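# Lift mug off peg and stand it upright

## Task

Remove the mug from the peg, set it on the table standing upright with the opening facing up, and release it so it stays that way.

## Robot and tools

Robot: two arms, left_arm and right_arm, each ending in a five-finger hand (the left hand mirrors the right). Base positions in the scene frame: left_arm at (-0.015, +0.274, -0.003) m, right_arm at (+0.044, -0.330, 0) m, both facing essentially straight ahead. A post stands on the floor behind the arms. Loose objects may occasionally get a brief nudge from outside.

Scene frame: origin at table-top height, halfway between the nominal arm bases; +z up, +x away from the robot over the table, +y toward the left_arm side (image left and right do not necessarily match). Result poses, velocities and targets use this frame.

Hand point: a point fixed to the palm, 0.05 m in front of it and 0.15 m out from the wrist flange. Its +z runs along the straightened fingers, +y points out of the palm, +x runs across the palm away from the thumb on the right hand and toward the thumb on the left hand. Straight fingers extend 0.06 to 0.07 m past the point, 0.06 m behind it along -y. A bracket on the little-finger side of the wrist sticks out and can collide.

Row layout (shared by execute_actions and move): 28 numbers, each in [-1, 1], always for both arms. Order: left_arm dx, dy, dz, rx, ry, rz; left hand little, ring, middle, index, thumb_bend, thumb_turn, force_limit, speed; then the same 14 for right_arm. The six pose numbers are offsets, not a pose: they are measured along scene axes from the arm's current Hand target (shown in results), with rotation taken about that point. 1.0 equals 0.6 m of travel or 180 degrees; rx, ry, rz form one rotation vector. Six zeros mean no new request for that arm. Orientation commands are clipped to 40 degrees from the measured orientation each step.

Hand numbers are absolute targets, not offsets. Fingers and thumb_bend: +1 straight, -1 curled. thumb_turn: +1 alongside the palm, -1 across the front, opposite the fingers. force_limit: -1 is about 0 N and +1 is 10 N at the fingertip (15 N for the two thumb motors). speed: almost 0 at -1, rising to full at +0.48 and above (full travel in 0.49 s); use -0.94 or lower for a soft grip. To keep a hand unchanged, resend the eight numbers of its last executed row; if nothing has been sent to it yet, use its hand_measured six values plus hand_force_limit and hand_speed. With thumb turned in, a hand can wrap objects about 0.035 to 0.065 m thick, or a handle down to about 0.025 m; thumb tip plus index pad can pinch a light item up to about 0.08 m.

Tools:
execute_actions(actions, cameras): actions is a list of actions; each action is a list of up to 15 rows, one per 1/30 s step, and a short one repeats its final row to fill 15. Every row in an action counts from the Hand target at that action's start. Images return only when actions is empty or cameras names them.
move(target, speed, blend, blocking, cameras): target is one row or up to 15 rows; all of their offsets count from the Hand targets at the move's start, not from the previous row. speed: path top speed in m/s, 0.002 to 4.3, default 0.25 (rotation up to twice that in rad/s); one value or one per target. blend: corner rounding in m for a list, default 0 (stop at each). blocking=false returns after about 0.5 s while motion continues. Paths are straight and ignore obstacles; whole move capped at 10 s.
wait(seconds, cameras): 0 to 3600 s, sends nothing new; a running move continues.
stop(cameras): brakes a running move.
zoom_image(camera, region): camera is cam_high, cam_left_wrist or cam_right_wrist (each 672x504); region [x0, y0, x1, y1] in pixels, at most 504 by 504; only cameras in the latest images.
show_instructions(): shows reference pages.
finished_scene(scene): ends the scene; scene is 1 or omitted.

Results: per arm end_effector_position (m) and end_effector_quat_wxyz, Hand target (the base for the next offsets), joint positions, velocities and torques (torques have offsets and noise), motor temperatures. Per hand: hand_measured (positions on the target scale), hand_stopped_by (moving, target, force, stalled, fault), hand_load_n (fingertip force, positive when pushed open; near 0 after losing a grip), hand_force_limit, hand_speed. Moves add a move: line with the ending (done, off_target, moving, held, fault) and limits (paced = pose clipped, held = steps withheld). Arms often rest 1 to 5 cm short of, usually below, the target without touching anything; a fresh execute_actions call re-requests the target, or send the remaining distance.

Cautions: do not drop the mug even a few mm; crockery falling more than a few centimetres fails the task, as does anything leaving the table. Open fingers only when the mug is at rest on the table. Move slowly near contact; an arm blocked by something keeps pressing until commanded back past its hand point. Avoid striking the peg, table or post, and never let the hands or arms collide or grip each other. Avoid heavy loads or twists on fingers. Long holds or stretched poses heat motors; at 85 °C a MOTOR HOT line appears, at 100 °C the arm goes limp for 30 to 60 s. Any arm stop costs time.

Each tool is called after "Request:" by a JSON object that holds its "method" and its "body", one argument or row to a line.

Reference images:

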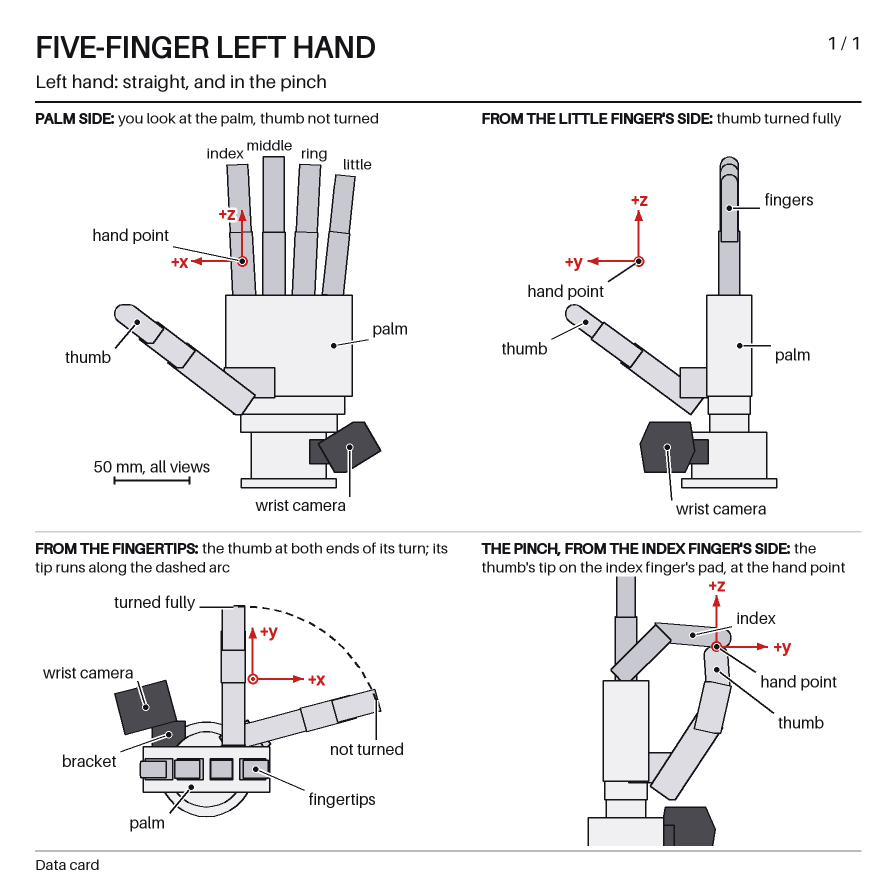

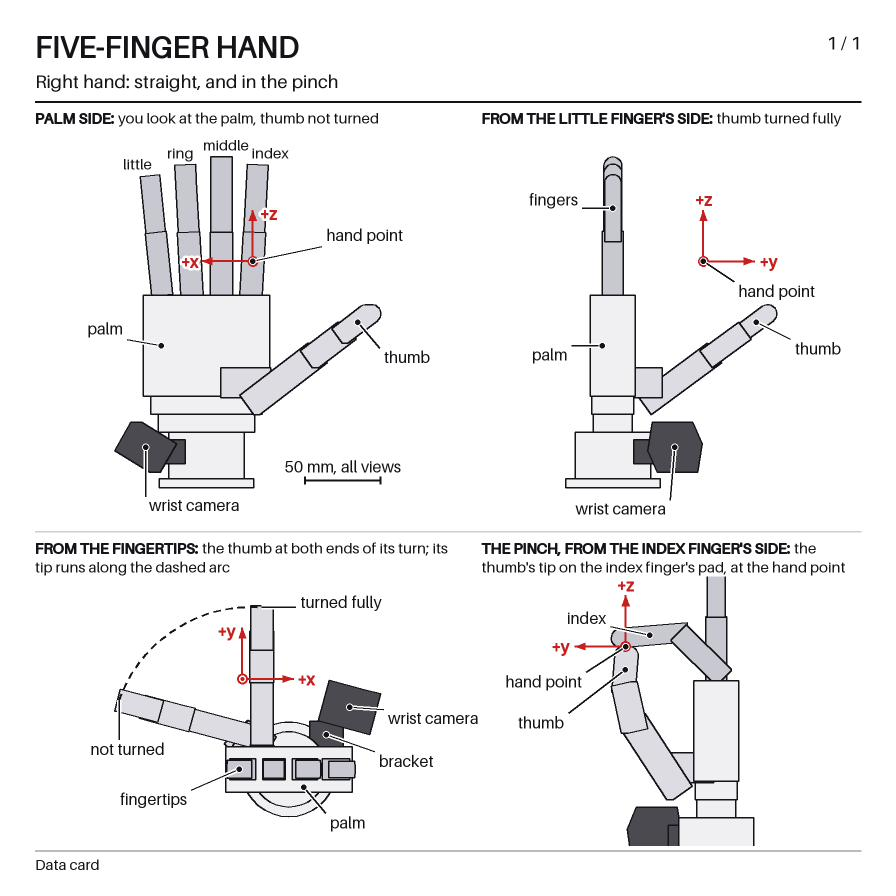

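## Session

Request:
{"method": "execute_actions", "body": {
  "actions": []
}}

Scene clock: 0.00 s.
left_arm: end_effector_position=(+0.4742, +0.3593, +0.2381) hand_measured=(+1.000, +1.000, +1.000, +1.000, +1.000, +1.000) hand_load_n=(+0.0, +0.0, +0.0, +0.0, +0.0, +0.0) hand_stopped_by=(target, target, target, target, target, target) hand_force_limit=0.00 hand_speed=-0.80 end_effector_quat_wxyz=(-0.171, +0.983, +0.019, +0.058) | right_arm: end_effector_position=(+0.3888, -0.4380, +0.1318) hand_measured=(+1.000, +1.000, +1.000, +1.000, +1.000, +1.000) hand_load_n=(+0.0, +0.0, +0.0, +0.0, +0.0, +0.0) hand_stopped_by=(target, target, target, target, target, target) hand_force_limit=0.00 hand_speed=-0.80 end_effector_quat_wxyz=(+0.039, +0.967, -0.250, +0.007)
Joint positions: left_arm=[0.184 1.458 1.451 -1.391 -0.32 -1.408] | right_arm=[-0.134 1.448 1.132 -1.252 0.08 -1.199]
Joint velocities: within noise
Joint torques (N m): no reading
Motor temperatures (°C): left_arm=[28 27 23 24 27 25] | right_arm=[23 23 26 26 26 26]
Heat: left arm: hottest waist 28 °C; right arm: hottest elbow 26 °C.
Hand target: left_arm +0.4810, +0.3605, +0.2529; -0.173, +0.982, +0.022, +0.074 | right_arm +0.3948, -0.4388, +0.1352; +0.039, +0.967, -0.251, +0.012

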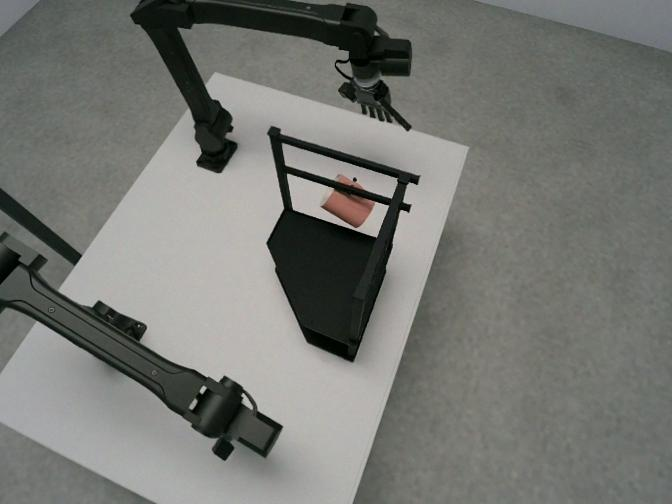

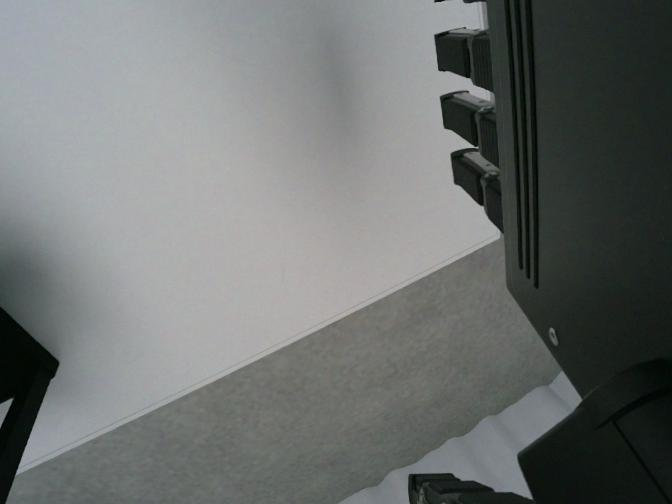

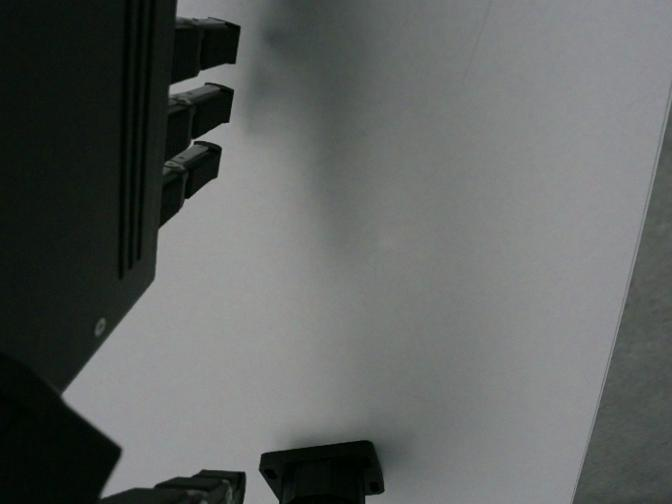

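Request:
{"method": "zoom_image", "body": {
  "camera": "cam_high",
  "region": [240, 100, 450, 260]
}}

Request:
{"method": "zoom_image", "body": {
  "camera": "cam_high",
  "region": [240, 80, 480, 380]
}}

Scaled by 2.400 from the camera's image (finer frame: 960x720).

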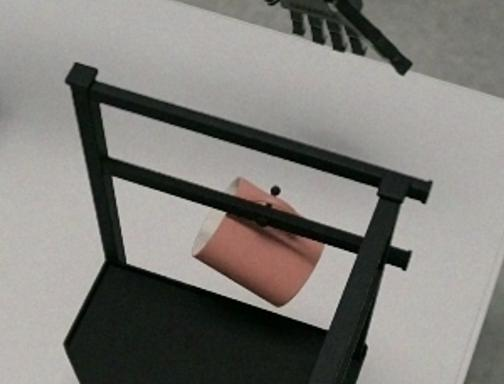

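Scaled by 1.680 from the camera's image (finer frame: 960x720).

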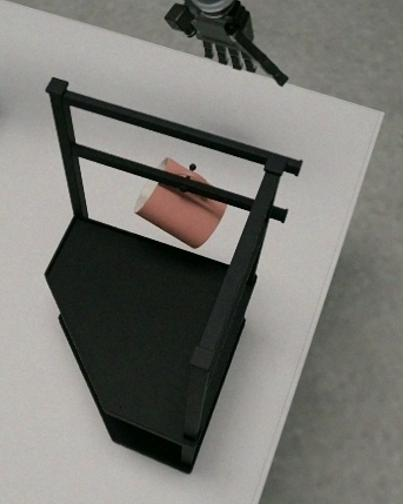

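Request:
{"method": "move", "body": {
  "target": [-0.05, 0.15, 0.2, -0.2, 0, 0, 1,1,1,1,1,1,0,-0.8, 0,0,0,0,0,0, 1,1,1,1,1,1,0,-0.8],
  "cameras": ["all"]
}}

Scene clock: 44.97 s.
left_arm: end_effector_position=(+0.4477, +0.4494, +0.3491) hand_measured=(+1.000, +1.000, +1.000, +1.000, +1.000, +1.000) hand_load_n=(+0.0, +0.0, +0.0, +0.0, +0.0, +0.0) hand_stopped_by=(target, target, target, target, target, target) hand_force_limit=0.00 hand_speed=-0.80 end_effector_quat_wxyz=(+0.121, +0.982, +0.073, +0.122) | right_arm: end_effector_position=(+0.3888, -0.4380, +0.1318) hand_measured=(+1.000, +1.000, +1.000, +1.000, +1.000, +1.000) hand_load_n=(+0.0, +0.0, +0.0, +0.0, +0.0, +0.0) hand_stopped_by=(target, target, target, target, target, target) hand_force_limit=0.00 hand_speed=-0.80 end_effector_quat_wxyz=(+0.039, +0.967, -0.250, +0.007)
Joint positions: left_arm=[0.634 1.553 1.754 -1.687 0.334 -1.111] | right_arm=[-0.134 1.448 1.132 -1.252 0.08 -1.199]
Joint torques (N m): left_arm=[-0.32 -14.92 12.27 0.02 0.55 0.27] | right_arm=[-0.79 -9.99 9.37 0.44 -0.02 -0.02]
Motor temperatures (°C): left_arm=[28 28 29 24 27 25] | right_arm=[23 25 31 26 26 26]
Heat: left arm: hottest elbow 29 °C; right arm: hottest elbow 31 °C.
Hand target: left_arm +0.4509, +0.4505, +0.3729; +0.139, +0.987, +0.044, +0.064 | right_arm +0.3948, -0.4388, +0.1352; +0.039, +0.967, -0.251, +0.012
Off the commanded pose: left_arm 0.024 m, 8 deg | right_arm 0.007 m, 1 deg.
joint sent to its limit (left arm) — joint 4 (wrist pitch), lower limit. The joint targets are off in orientation, not in position.
move: off_target (left_arm)

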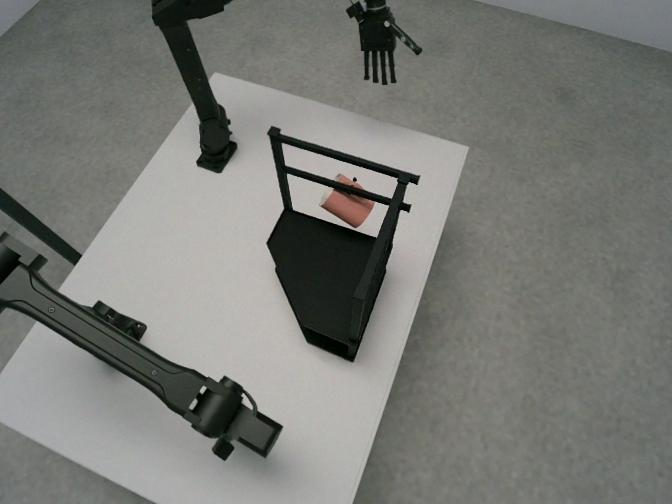

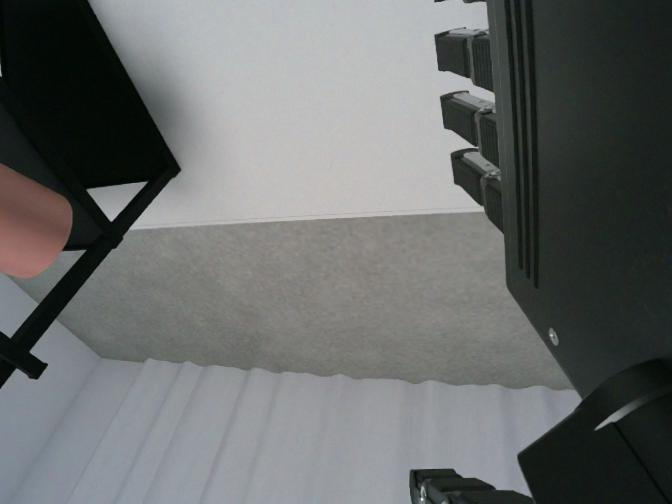

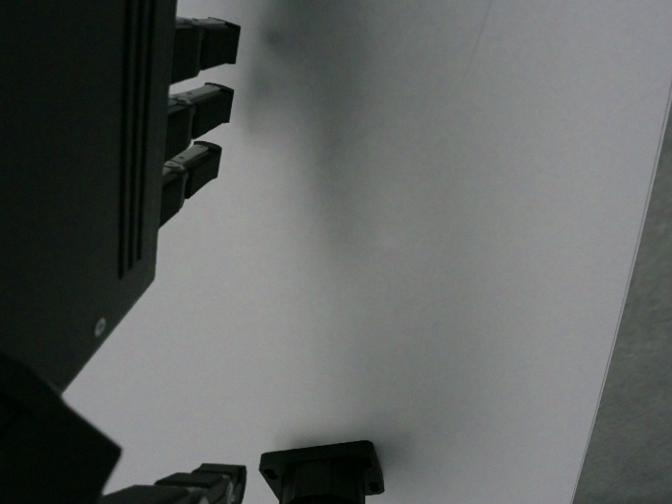

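Request:
{"method": "move", "body": {
  "target": [-0.15, -0.017, 0.0, -0.163, -0.025, 0.155, 1,1,1,1,1,1,0,-0.8, 0,0,0,0,0,0, 1,1,1,1,1,1,0,-0.8],
  "cameras": ["all"]
}}

Scene clock: 59.80 s.
left_arm: end_effector_position=(+0.3648, +0.4404, +0.3661) hand_measured=(+1.000, +1.000, +1.000, +1.000, +1.000, +1.000) hand_load_n=(+0.0, +0.0, +0.0, +0.0, +0.0, +0.0) hand_stopped_by=(target, target, target, target, target, target) hand_force_limit=0.00 hand_speed=-0.80 end_effector_quat_wxyz=(+0.340, +0.873, +0.302, +0.176) | right_arm: end_effector_position=(+0.3888, -0.4380, +0.1318) hand_measured=(+1.000, +1.000, +1.000, +1.000, +1.000, +1.000) hand_load_n=(+0.0, +0.0, +0.0, +0.0, +0.0, +0.0) hand_stopped_by=(target, target, target, target, target, target) hand_force_limit=0.00 hand_speed=-0.80 end_effector_quat_wxyz=(+0.039, +0.967, -0.250, +0.007)
Joint positions: left_arm=[0.882 1.295 1.352 -1.688 0.784 -1.34] | right_arm=[-0.134 1.448 1.132 -1.252 0.08 -1.199]
Joint torques (N m): left_arm=[0.32 -11.05 8.47 -0.17 0.92 -0.05] | right_arm=[-0.91 -10.05 9.43 0.39 -0.02 -0.02]
Heat: left arm: hottest elbow 30 °C; right arm: hottest elbow 32 °C.
Hand target: left_arm +0.3609, +0.4405, +0.3729; +0.364, +0.878, +0.287, +0.120 | right_arm +0.3948, -0.4388, +0.1352; +0.039, +0.967, -0.251, +0.012
Off the commanded pose: left_arm 0.008 m, 7 deg | right_arm 0.007 m, 1 deg.
joint sent to its limit (left arm) — joint 4 (wrist pitch), lower limit. The joint targets are off in orientation, not in position.
move: off_target (left_arm)

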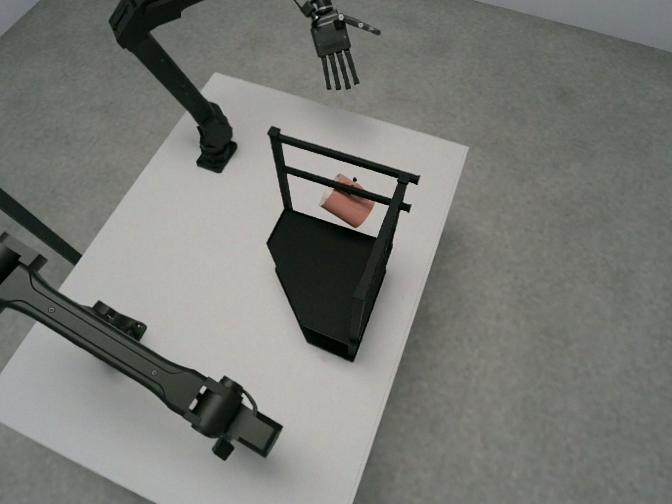

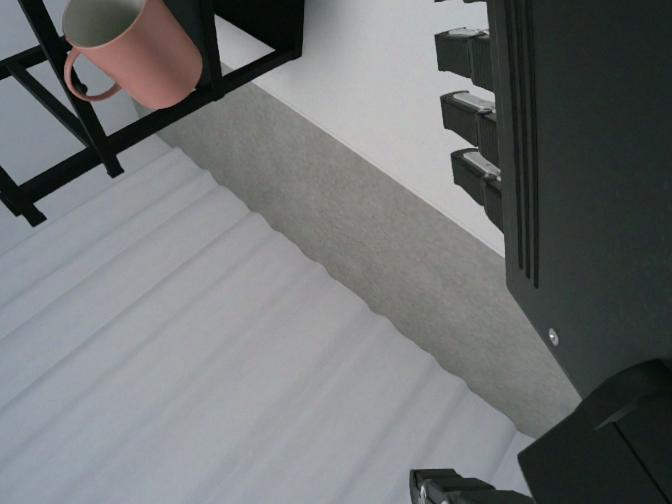

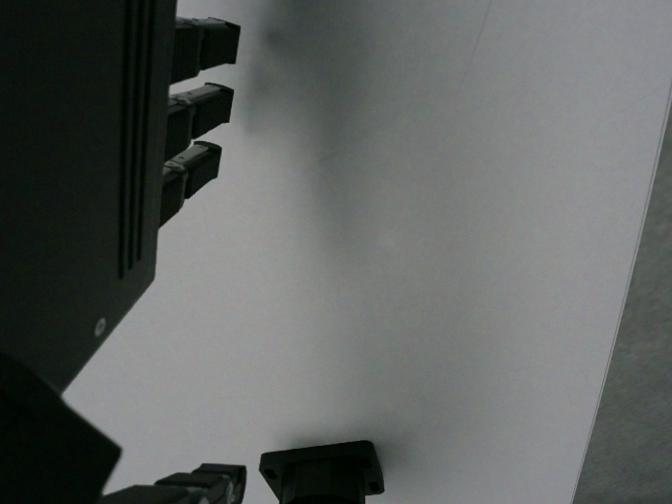

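Request:
{"method": "zoom_image", "body": {
  "camera": "cam_left_wrist",
  "region": [0, 0, 330, 250]
}}

Scaled by 1.527 from the camera's image (finer frame: 960x720).

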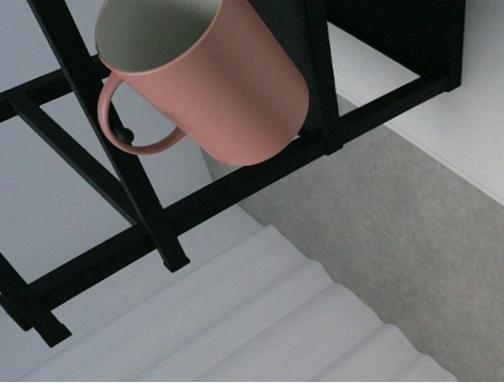

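Request:
{"method": "move", "body": {
  "target": [
    [-0.1, -0.15, 0.012, 0.273, -0.138, -0.658, 1,1,1,1,1,1,0,-0.8, 0,0,0,0,0,0, 1,1,1,1,1,1,0,-0.8],
    [-0.1, -0.233, -0.07, 0.744, -0.377, -0.308, 1,1,1,1,1,1,0,-0.8, 0,0,0,0,0,0, 1,1,1,1,1,1,0,-0.8]
  ],
  "blend": 0.03,
  "speed": 0.35,
  "cameras": ["all"]
}}

Scene clock: 212.83 s.
left_arm: end_effector_position=(+0.3003, +0.2984, +0.3231) hand_measured=(+1.000, +1.000, +1.000, +1.000, +1.000, +1.000) hand_load_n=(+0.0, +0.0, +0.0, +0.0, +0.0, -0.5) hand_stopped_by=(target, target, target, target, target, target) hand_force_limit=0.00 hand_speed=-0.80 end_effector_quat_wxyz=(+0.492, -0.502, +0.510, -0.495) | right_arm: end_effector_position=(+0.3888, -0.4380, +0.1318) hand_measured=(+1.000, +1.000, +1.000, +1.000, +1.000, +1.000) hand_load_n=(+0.0, +0.0, +0.0, +0.0, +0.0, +0.0) hand_stopped_by=(target, target, target, target, target, target) hand_force_limit=0.00 hand_speed=-0.80 end_effector_quat_wxyz=(+0.039, +0.967, -0.250, +0.007)
Joint positions: left_arm=[0.446 0.337 0.531 -0.222 0.446 0.017] | right_arm=[-0.134 1.448 1.132 -1.252 0.08 -1.199]
Joint torques (N m): left_arm=[0.32 0.91 10 2.36 -0.08 -0.07] | right_arm=[-0.38 -10.05 9.39 0.38 -0.03 -0.01]
Heat: left arm: hottest elbow 31 °C; right arm: hottest elbow 34 °C.
Hand target: left_arm +0.3009, +0.3006, +0.3310; +0.500, -0.500, +0.501, -0.500 | right_arm +0.3948, -0.4388, +0.1352; +0.039, +0.967, -0.251, +0.012
Off the commanded pose: left_arm 0.008 m, 2 deg | right_arm 0.007 m, 1 deg.
move: done

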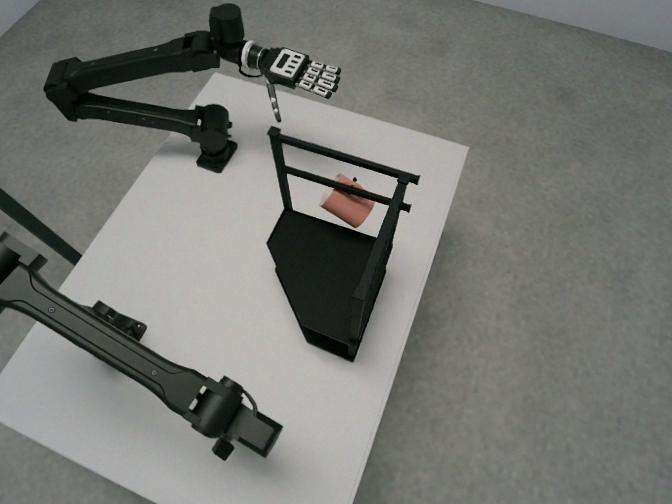

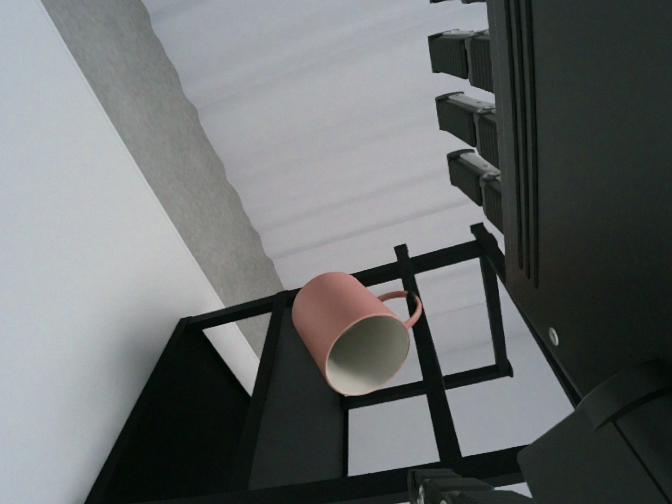

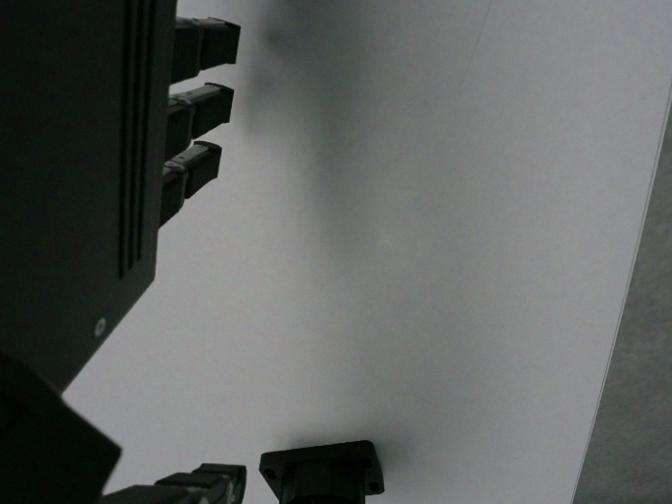

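Request:
{"method": "zoom_image", "body": {
  "camera": "cam_left_wrist",
  "region": [260, 210, 520, 440]
}}

Request:
{"method": "zoom_image", "body": {
  "camera": "cam_left_wrist",
  "region": [360, 260, 450, 350]
}}

Request:
{"method": "zoom_image", "body": {
  "camera": "cam_left_wrist",
  "region": [80, 180, 584, 504]
}}

Scaled by 1.938 from the camera's image (finer frame: 960x720).

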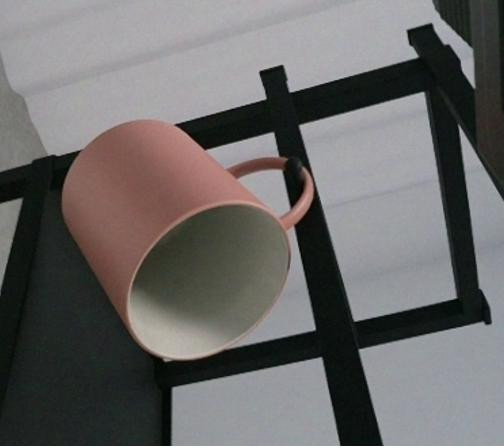

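Scaled by 5.600 from the camera's image (finer frame: 960x720).

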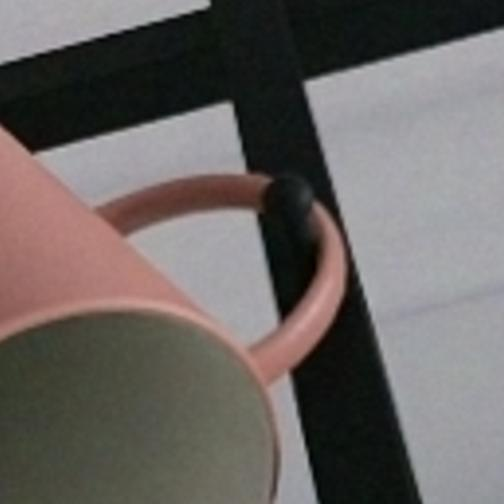

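Scaled by 1.000.

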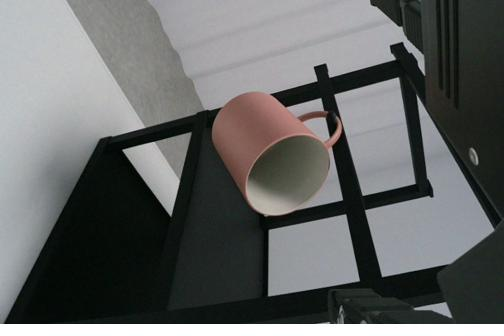

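Request:
{"method": "move", "body": {
  "target": [0,0,0,0,0,0, 1,1,0,0,1,-1,0,0.2, 0,0,0,0,0,0, 1,1,1,1,1,1,0,-0.8],
  "cameras": ["cam_left_wrist","cam_high"]
}}

Request:
{"method": "zoom_image", "body": {
  "camera": "cam_left_wrist",
  "region": [380, 0, 672, 504]
}}

Scene clock: 249.57 s.
left_arm: end_effector_position=(+0.3003, +0.2983, +0.3232) hand_measured=(+1.000, +1.000, +0.000, +0.000, +1.000, -1.000) hand_load_n=(+0.0, +0.0, +0.0, +0.0, +0.0, +0.0) hand_stopped_by=(target, target, target, target, target, target) hand_force_limit=0.00 hand_speed=0.20 end_effector_quat_wxyz=(+0.492, -0.502, +0.510, -0.496) | right_arm: end_effector_position=(+0.3888, -0.4380, +0.1318) hand_measured=(+1.000, +1.000, +1.000, +1.000, +1.000, +1.000) hand_load_n=(+0.0, +0.0, +0.0, +0.0, +0.0, +0.0) hand_stopped_by=(target, target, target, target, target, target) hand_force_limit=0.00 hand_speed=-0.80 end_effector_quat_wxyz=(+0.039, +0.967, -0.250, +0.007)
Joint positions: left_arm=[0.446 0.337 0.531 -0.222 0.446 0.015] | right_arm=[-0.134 1.448 1.132 -1.252 0.08 -1.199]
Joint torques (N m): left_arm=[0.38 0.85 9.99 2.33 -0.08 -0.04] | right_arm=[-0.5 -9.93 9.54 0.46 0 -0.03]
Heat: left arm: hottest elbow 31 °C; right arm: hottest elbow 34 °C.
Hand target: left_arm +0.3009, +0.3005, +0.3310; +0.500, -0.500, +0.501, -0.500 | right_arm +0.3948, -0.4388, +0.1352; +0.039, +0.967, -0.251, +0.012
Off the commanded pose: left_arm 0.008 m, 1 deg | right_arm 0.007 m, 1 deg.
move: done
Images, in order (width x height): cam_high 672x504, cam_left_wrist 672x504.

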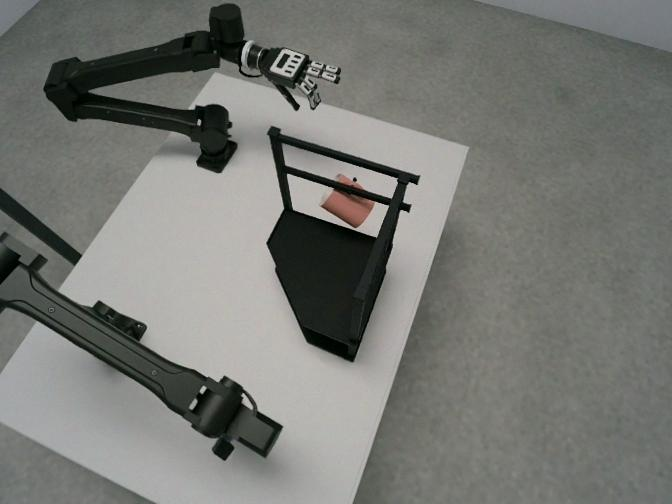

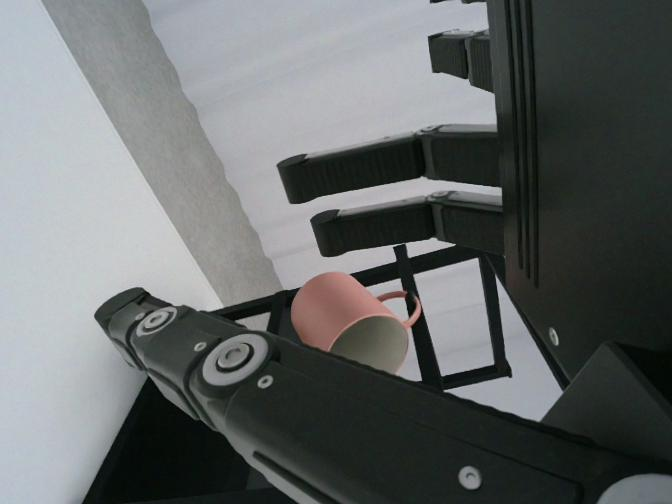

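Scaled by 1.000.

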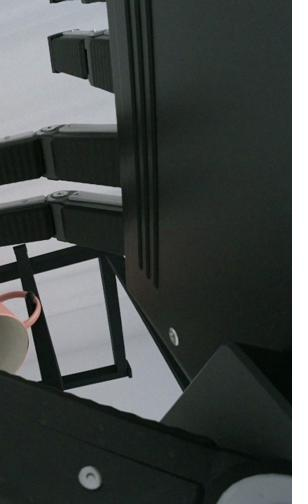

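Request:
{"method": "move", "body": {
  "target": [
    [0.032, 0.1325, 0.0, 0.5, 0, 0, 1,1,1,1,1,1,0,0.2, 0,0,0,0,0,0, 1,1,1,1,1,1,0,-0.8],
    [0.232, -0.0175, -0.118, 0.748, -0.432, -0.103, 1,1,1,1,1,1,0,0.2, 0,0,0,0,0,0, 1,1,1,1,1,1,0,-0.8]
  ],
  "blend": 0.02,
  "speed": 0.3,
  "cameras": ["cam_high","cam_left_wrist"]
}}

Scene clock: 329.40 s.
left_arm: end_effector_position=(+0.4340, +0.2890, +0.2522) hand_measured=(+1.000, +1.000, +1.000, +1.000, +1.000, +1.000) hand_load_n=(+0.0, +0.0, +0.0, +0.0, +0.0, +0.0) hand_stopped_by=(target, target, target, target, target, target) hand_force_limit=0.00 hand_speed=0.20 end_effector_quat_wxyz=(+0.708, +0.602, +0.366, -0.040) | right_arm: end_effector_position=(+0.3888, -0.4380, +0.1318) hand_measured=(+1.000, +1.000, +1.000, +1.000, +1.000, +1.000) hand_load_n=(+0.0, +0.0, +0.0, +0.0, -0.5, +0.0) hand_stopped_by=(target, target, target, target, target, target) hand_force_limit=0.00 hand_speed=-0.80 end_effector_quat_wxyz=(+0.039, +0.967, -0.250, +0.007)
Joint positions: left_arm=[0.489 1.548 0.525 1.554 1.557 2.008] | right_arm=[-0.134 1.448 1.132 -1.252 0.08 -1.199]
Joint torques (N m): left_arm=[-0.44 -9.05 7.45 1.21 -0.31 0.29] | right_arm=[-0.62 -9.93 9.4 0.42 -0.01 0]
Heat: left arm: hottest elbow 32 °C; right arm: hottest elbow 34 °C.
Hand target: left_arm +0.4401, +0.2901, +0.2601; +0.707, +0.621, +0.338, +0.019 | right_arm +0.3948, -0.4388, +0.1352; +0.039, +0.967, -0.251, +0.012
Off the commanded pose: left_arm 0.010 m, 8 deg | right_arm 0.007 m, 1 deg.
joint sent to its limit (left arm) — joint 4 (wrist pitch), upper limit; joint 6 (wrist roll), upper limit. The joint targets are off in orientation, not in position.
move: off_target (left_arm)

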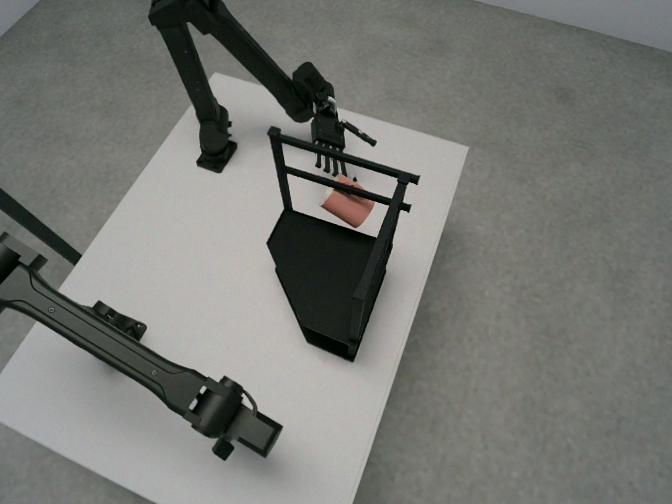

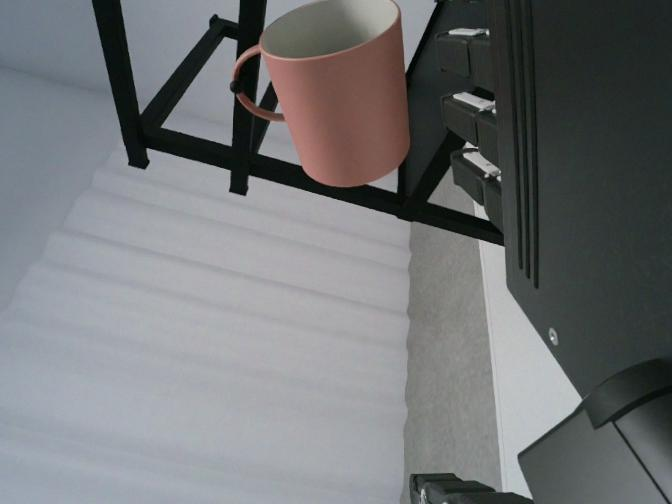

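Request:
{"method": "zoom_image", "body": {
  "camera": "cam_high",
  "region": [280, 80, 430, 240]
}}

Request:
{"method": "zoom_image", "body": {
  "camera": "cam_left_wrist",
  "region": [180, 0, 520, 260]
}}

Scaled by 3.150 from the camera's image (finer frame: 960x720).

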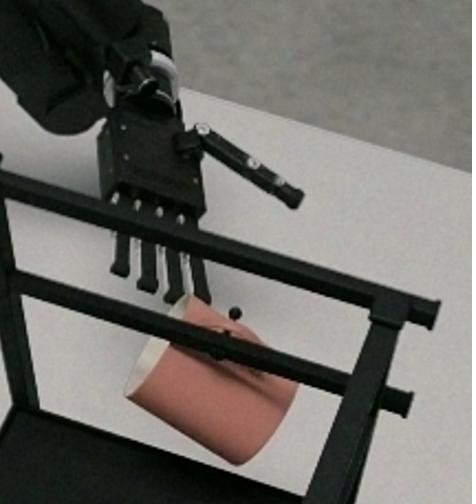

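Scaled by 1.482 from the camera's image (finer frame: 960x720).

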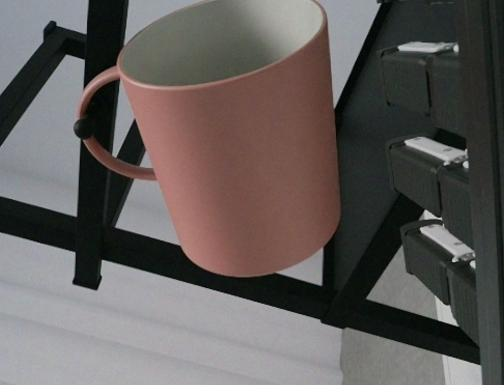

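Request:
{"method": "move", "body": {
  "target": [0.0323, -0.1317, -0.041, -0.036, 0.0275, -0.0386, 1,1,1,1,1,1,0,0.2, 0,0,0,0,0,0, 1,1,1,1,1,1,0,-0.8],
  "speed": 0.12,
  "cameras": ["cam_high","cam_left_wrist"]
}}

Request:
{"method": "zoom_image", "body": {
  "camera": "cam_left_wrist",
  "region": [100, 0, 560, 345]
}}

Request:
{"method": "zoom_image", "body": {
  "camera": "cam_high",
  "region": [280, 80, 430, 240]
}}

Scene clock: 420.10 s.
left_arm: end_effector_position=(+0.4538, +0.2111, +0.2283) hand_measured=(+1.000, +1.000, +1.000, +1.000, +1.000, +1.000) hand_load_n=(+0.0, +0.0, +0.0, +0.0, +0.0, +0.0) hand_stopped_by=(target, target, target, target, target, target) hand_force_limit=0.00 hand_speed=0.20 end_effector_quat_wxyz=(+0.719, +0.588, +0.353, -0.110) | right_arm: end_effector_position=(+0.3888, -0.4380, +0.1318) hand_measured=(+1.000, +1.000, +1.000, +1.000, +1.000, +1.000) hand_load_n=(+0.0, +0.0, +0.0, +0.0, +0.0, +0.0) hand_stopped_by=(target, target, target, target, target, target) hand_force_limit=0.00 hand_speed=-0.80 end_effector_quat_wxyz=(+0.039, +0.967, -0.250, +0.007)
Joint positions: left_arm=[0.275 1.635 0.525 1.554 1.433 2.008] | right_arm=[-0.134 1.448 1.132 -1.252 0.08 -1.199]
Joint torques (N m): left_arm=[-0.56 -9.88 6.45 1.37 -0.58 0.3] | right_arm=[-0.56 -10.23 9.43 0.38 0 -0.02]
Heat: left arm: hottest elbow 29 °C; right arm: hottest elbow 35 °C.
Hand target: left_arm +0.4595, +0.2110, +0.2356; +0.726, +0.599, +0.330, -0.070 | right_arm +0.3948, -0.4388, +0.1352; +0.039, +0.967, -0.251, +0.012
Off the commanded pose: left_arm 0.009 m, 6 deg | right_arm 0.007 m, 1 deg.
joint sent to its limit (left arm) — joint 4 (wrist pitch), upper limit; joint 6 (wrist roll), upper limit. The joint targets are off in orientation, not in position.
move: off_target (left_arm)

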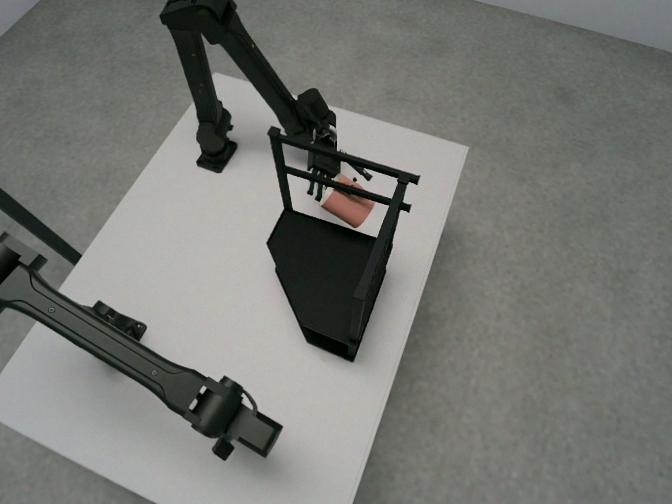

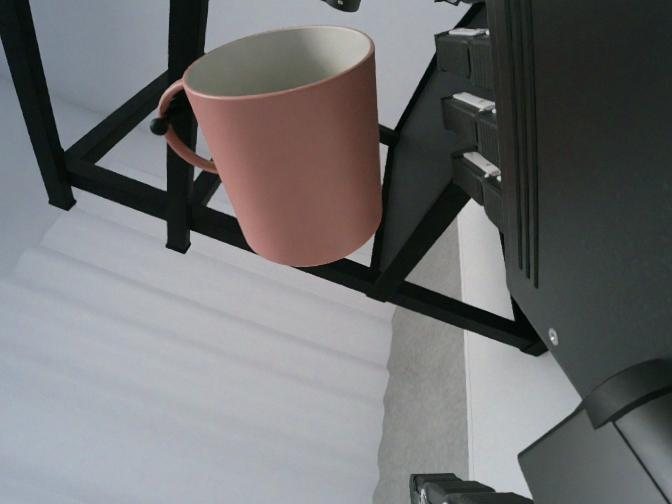

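Scaled by 1.096 from the camera's image (finer frame: 960x720).

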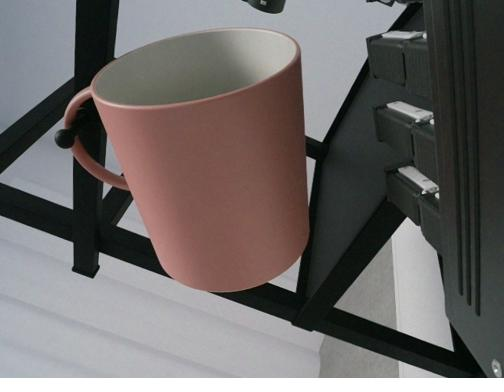

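Scaled by 3.150 from the camera's image (finer frame: 960x720).

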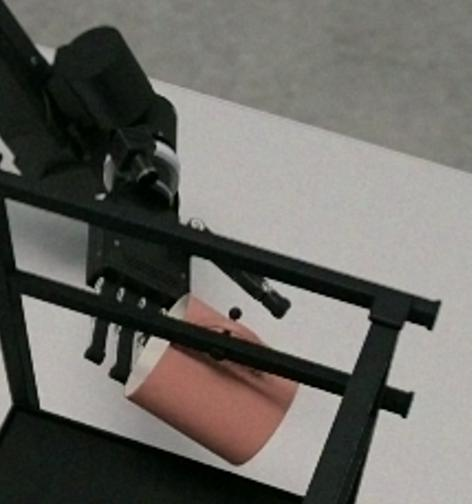

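Request:
{"method": "move", "body": {
  "target": [0.0325, -0.045, 0.0118, 0.0235, -0.0065, -0.068, 1,1,1,1,1,1,0,0.2, 0,0,0,0,0,0, 1,1,1,1,1,1,0,-0.8],
  "speed": 0.1,
  "cameras": ["cam_high","cam_left_wrist"]
}}

Request:
{"method": "zoom_image", "body": {
  "camera": "cam_high",
  "region": [280, 80, 430, 240]
}}

Scene clock: 454.50 s.
left_arm: end_effector_position=(+0.4727, +0.1866, +0.2350) hand_measured=(+1.000, +1.000, +1.000, +1.000, +1.000, +1.000) hand_load_n=(+0.0, +0.0, +0.0, +0.0, +0.0, +0.0) hand_stopped_by=(target, target, target, target, target, target) hand_force_limit=0.00 hand_speed=0.20 end_effector_quat_wxyz=(+0.696, +0.643, +0.290, -0.135) | right_arm: end_effector_position=(+0.3888, -0.4380, +0.1318) hand_measured=(+1.000, +1.000, +1.000, +1.000, +1.000, +1.000) hand_load_n=(+0.0, +0.0, +0.0, +0.0, -0.5, +0.0) hand_stopped_by=(target, target, target, target, target, target) hand_force_limit=0.00 hand_speed=-0.80 end_effector_quat_wxyz=(+0.039, +0.967, -0.250, +0.007)
Joint positions: left_arm=[0.235 1.694 0.658 1.554 1.561 2.008] | right_arm=[-0.134 1.448 1.132 -1.252 0.08 -1.199]
Joint torques (N m): left_arm=[-0.91 -11.05 7.46 1.22 -0.3 0.29] | right_arm=[-0.67 -10.46 9.39 0.34 -0.03 -0.01]
Heat: left arm: hottest shoulder 28 °C; right arm: hottest elbow 35 °C.
Hand target: left_arm +0.4790, +0.1841, +0.2426; +0.695, +0.658, +0.259, -0.128 | right_arm +0.3948, -0.4388, +0.1352; +0.039, +0.967, -0.251, +0.012
Off the commanded pose: left_arm 0.010 m, 4 deg | right_arm 0.007 m, 1 deg.
joint sent to its limit (left arm) — joint 4 (wrist pitch), upper limit; joint 5 (wrist yaw), upper limit; joint 6 (wrist roll), upper limit. The joint targets still meet the commanded pose.
move: off_target (left_arm)

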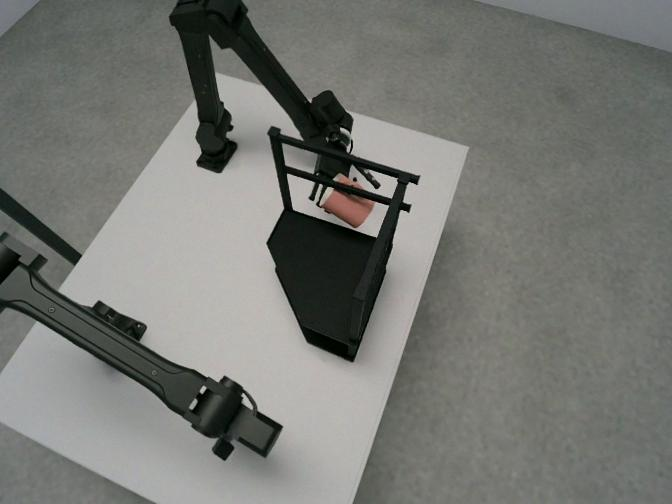

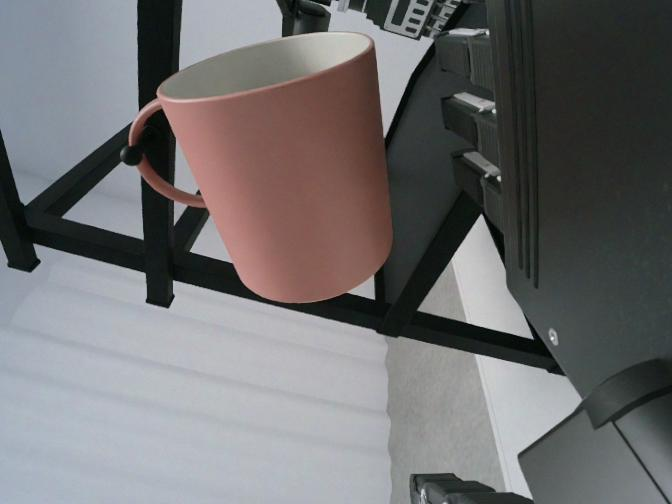

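Scaled by 3.150 from the camera's image (finer frame: 960x720).

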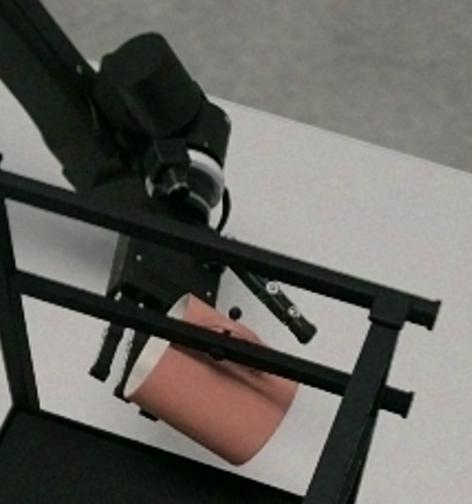

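Request:
{"method": "move", "body": {
  "target": [0.0207, -0.0877, 0.0017, 0,0,0, 1,1,1,1,1,1,0,0.2, 0,0,0,0,0,0, 1,1,1,1,1,1,0,-0.8],
  "speed": 0.06,
  "cameras": ["cam_high","cam_left_wrist"]
}}

Request:
{"method": "zoom_image", "body": {
  "camera": "cam_high",
  "region": [280, 80, 430, 240]
}}

Scene clock: 479.13 s.
left_arm: end_effector_position=(+0.4840, +0.1340, +0.2348) hand_measured=(+1.000, +1.000, +1.000, +1.000, +1.000, +1.000) hand_load_n=(+0.0, +0.0, +0.0, +0.0, +0.0, +0.0) hand_stopped_by=(target, target, target, target, target, target) hand_force_limit=0.00 hand_speed=0.20 end_effector_quat_wxyz=(+0.701, +0.642, +0.265, -0.162) | right_arm: end_effector_position=(+0.3888, -0.4380, +0.1318) hand_measured=(+1.000, +1.000, +1.000, +1.000, +1.000, +1.000) hand_load_n=(+0.0, +0.0, +0.0, +0.0, +0.0, +0.0) hand_stopped_by=(target, target, target, target, target, target) hand_force_limit=0.00 hand_speed=-0.80 end_effector_quat_wxyz=(+0.039, +0.967, -0.250, +0.007)
Joint positions: left_arm=[0.11 1.739 0.701 1.554 1.497 2.008] | right_arm=[-0.134 1.448 1.132 -1.252 0.08 -1.199]
Joint torques (N m): left_arm=[-0.73 -11.81 7.54 1.28 -0.65 0.29] | right_arm=[-0.97 -9.88 9.36 0.43 0 -0.04]
Heat: left arm: hottest elbow 29 °C; right arm: hottest elbow 35 °C.
Hand target: left_arm +0.4914, +0.1315, +0.2437; +0.695, +0.658, +0.259, -0.128 | right_arm +0.3948, -0.4388, +0.1352; +0.039, +0.967, -0.251, +0.012
Off the commanded pose: left_arm 0.012 m, 4 deg | right_arm 0.007 m, 1 deg.
joint sent to its limit (left arm) — joint 4 (wrist pitch), upper limit; joint 6 (wrist roll), upper limit. The joint targets are off in orientation, not in position.
move: off_target (left_arm)

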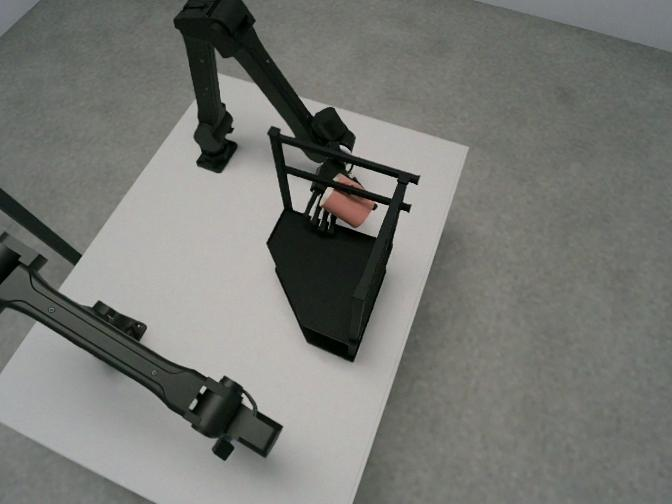

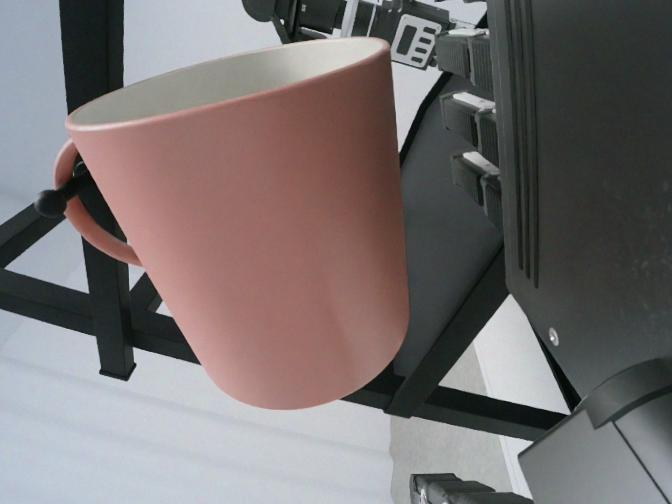

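Scaled by 3.150 from the camera's image (finer frame: 960x720).

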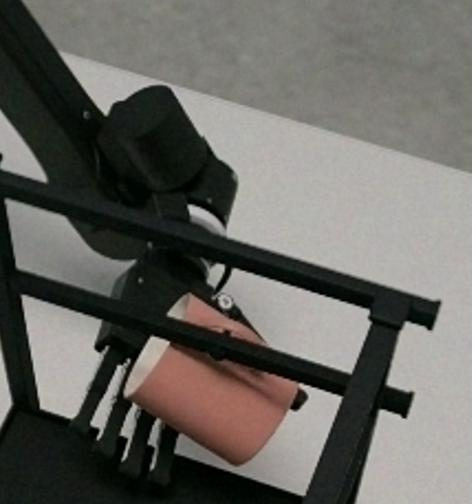

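Request:
{"method": "move", "body": {
  "target": [0.0152, 0.0085, 0.023, 0,0,0, 1,1,1,1,1,1,0,0.2, 0,0,0,0,0,0, 1,1,1,1,1,1,0,-0.8],
  "speed": 0.04,
  "cameras": ["cam_high","cam_left_wrist"]
}}

Request:
{"method": "zoom_image", "body": {
  "camera": "cam_high",
  "region": [280, 80, 430, 240]
}}

Scene clock: 505.20 s.
left_arm: end_effector_position=(+0.4932, +0.1349, +0.2420) hand_measured=(+1.000, +1.000, +1.000, +1.000, +1.000, +1.000) hand_load_n=(+0.0, +0.0, +0.0, +0.0, +0.5, +0.0) hand_stopped_by=(target, target, target, target, target, target) hand_force_limit=0.00 hand_speed=0.20 end_effector_quat_wxyz=(+0.702, +0.643, +0.262, -0.159) | right_arm: end_effector_position=(+0.3888, -0.4380, +0.1318) hand_measured=(+1.000, +1.000, +1.000, +1.000, +1.000, +1.000) hand_load_n=(+0.0, +0.5, +0.0, +0.0, -0.5, +0.0) hand_stopped_by=(target, target, target, target, target, target) hand_force_limit=0.00 hand_speed=-0.80 end_effector_quat_wxyz=(+0.039, +0.967, -0.250, +0.007)
Joint positions: left_arm=[0.11 1.739 0.731 1.533 1.497 2.008] | right_arm=[-0.134 1.448 1.132 -1.252 0.08 -1.199]
Joint torques (N m): left_arm=[-0.03 -13.86 7.77 0.5 -0.43 0.29] | right_arm=[-0.56 -10.11 9.33 0.42 -0.02 -0.03]
Heat: left arm: hottest elbow 30 °C; right arm: hottest elbow 35 °C.
Hand target: left_arm +0.5006, +0.1366, +0.2575; +0.695, +0.658, +0.259, -0.128 | right_arm +0.3948, -0.4388, +0.1352; +0.039, +0.967, -0.251, +0.012
Off the commanded pose: left_arm 0.017 m, 4 deg | right_arm 0.007 m, 1 deg.
joint sent to its limit (left arm) — joint 6 (wrist roll), upper limit. The joint targets are off in orientation, not in position.
move: off_target (left_arm)

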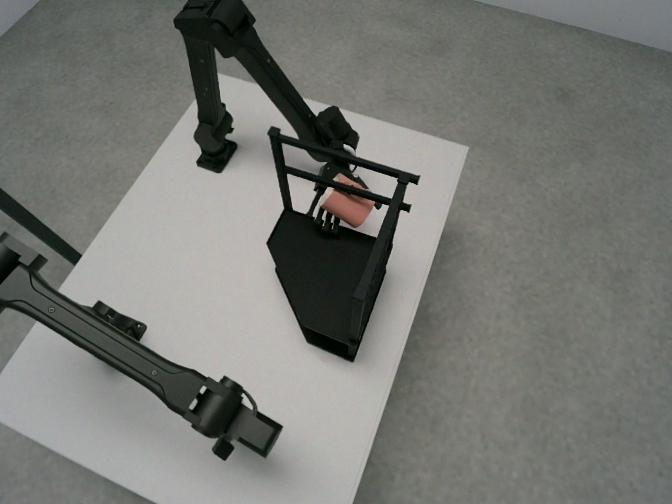

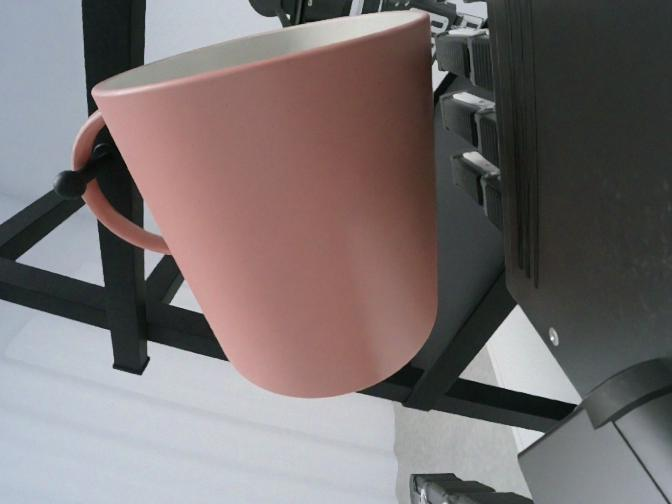

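Scaled by 3.150 from the camera's image (finer frame: 960x720).

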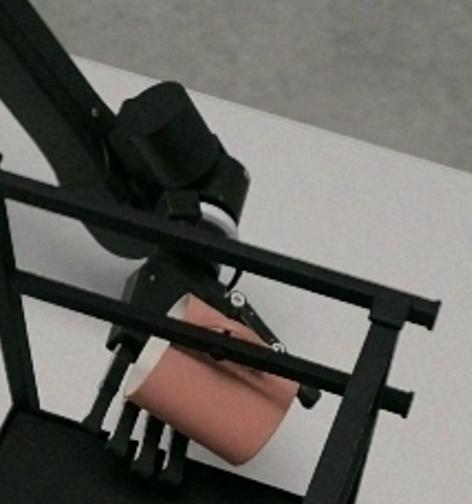

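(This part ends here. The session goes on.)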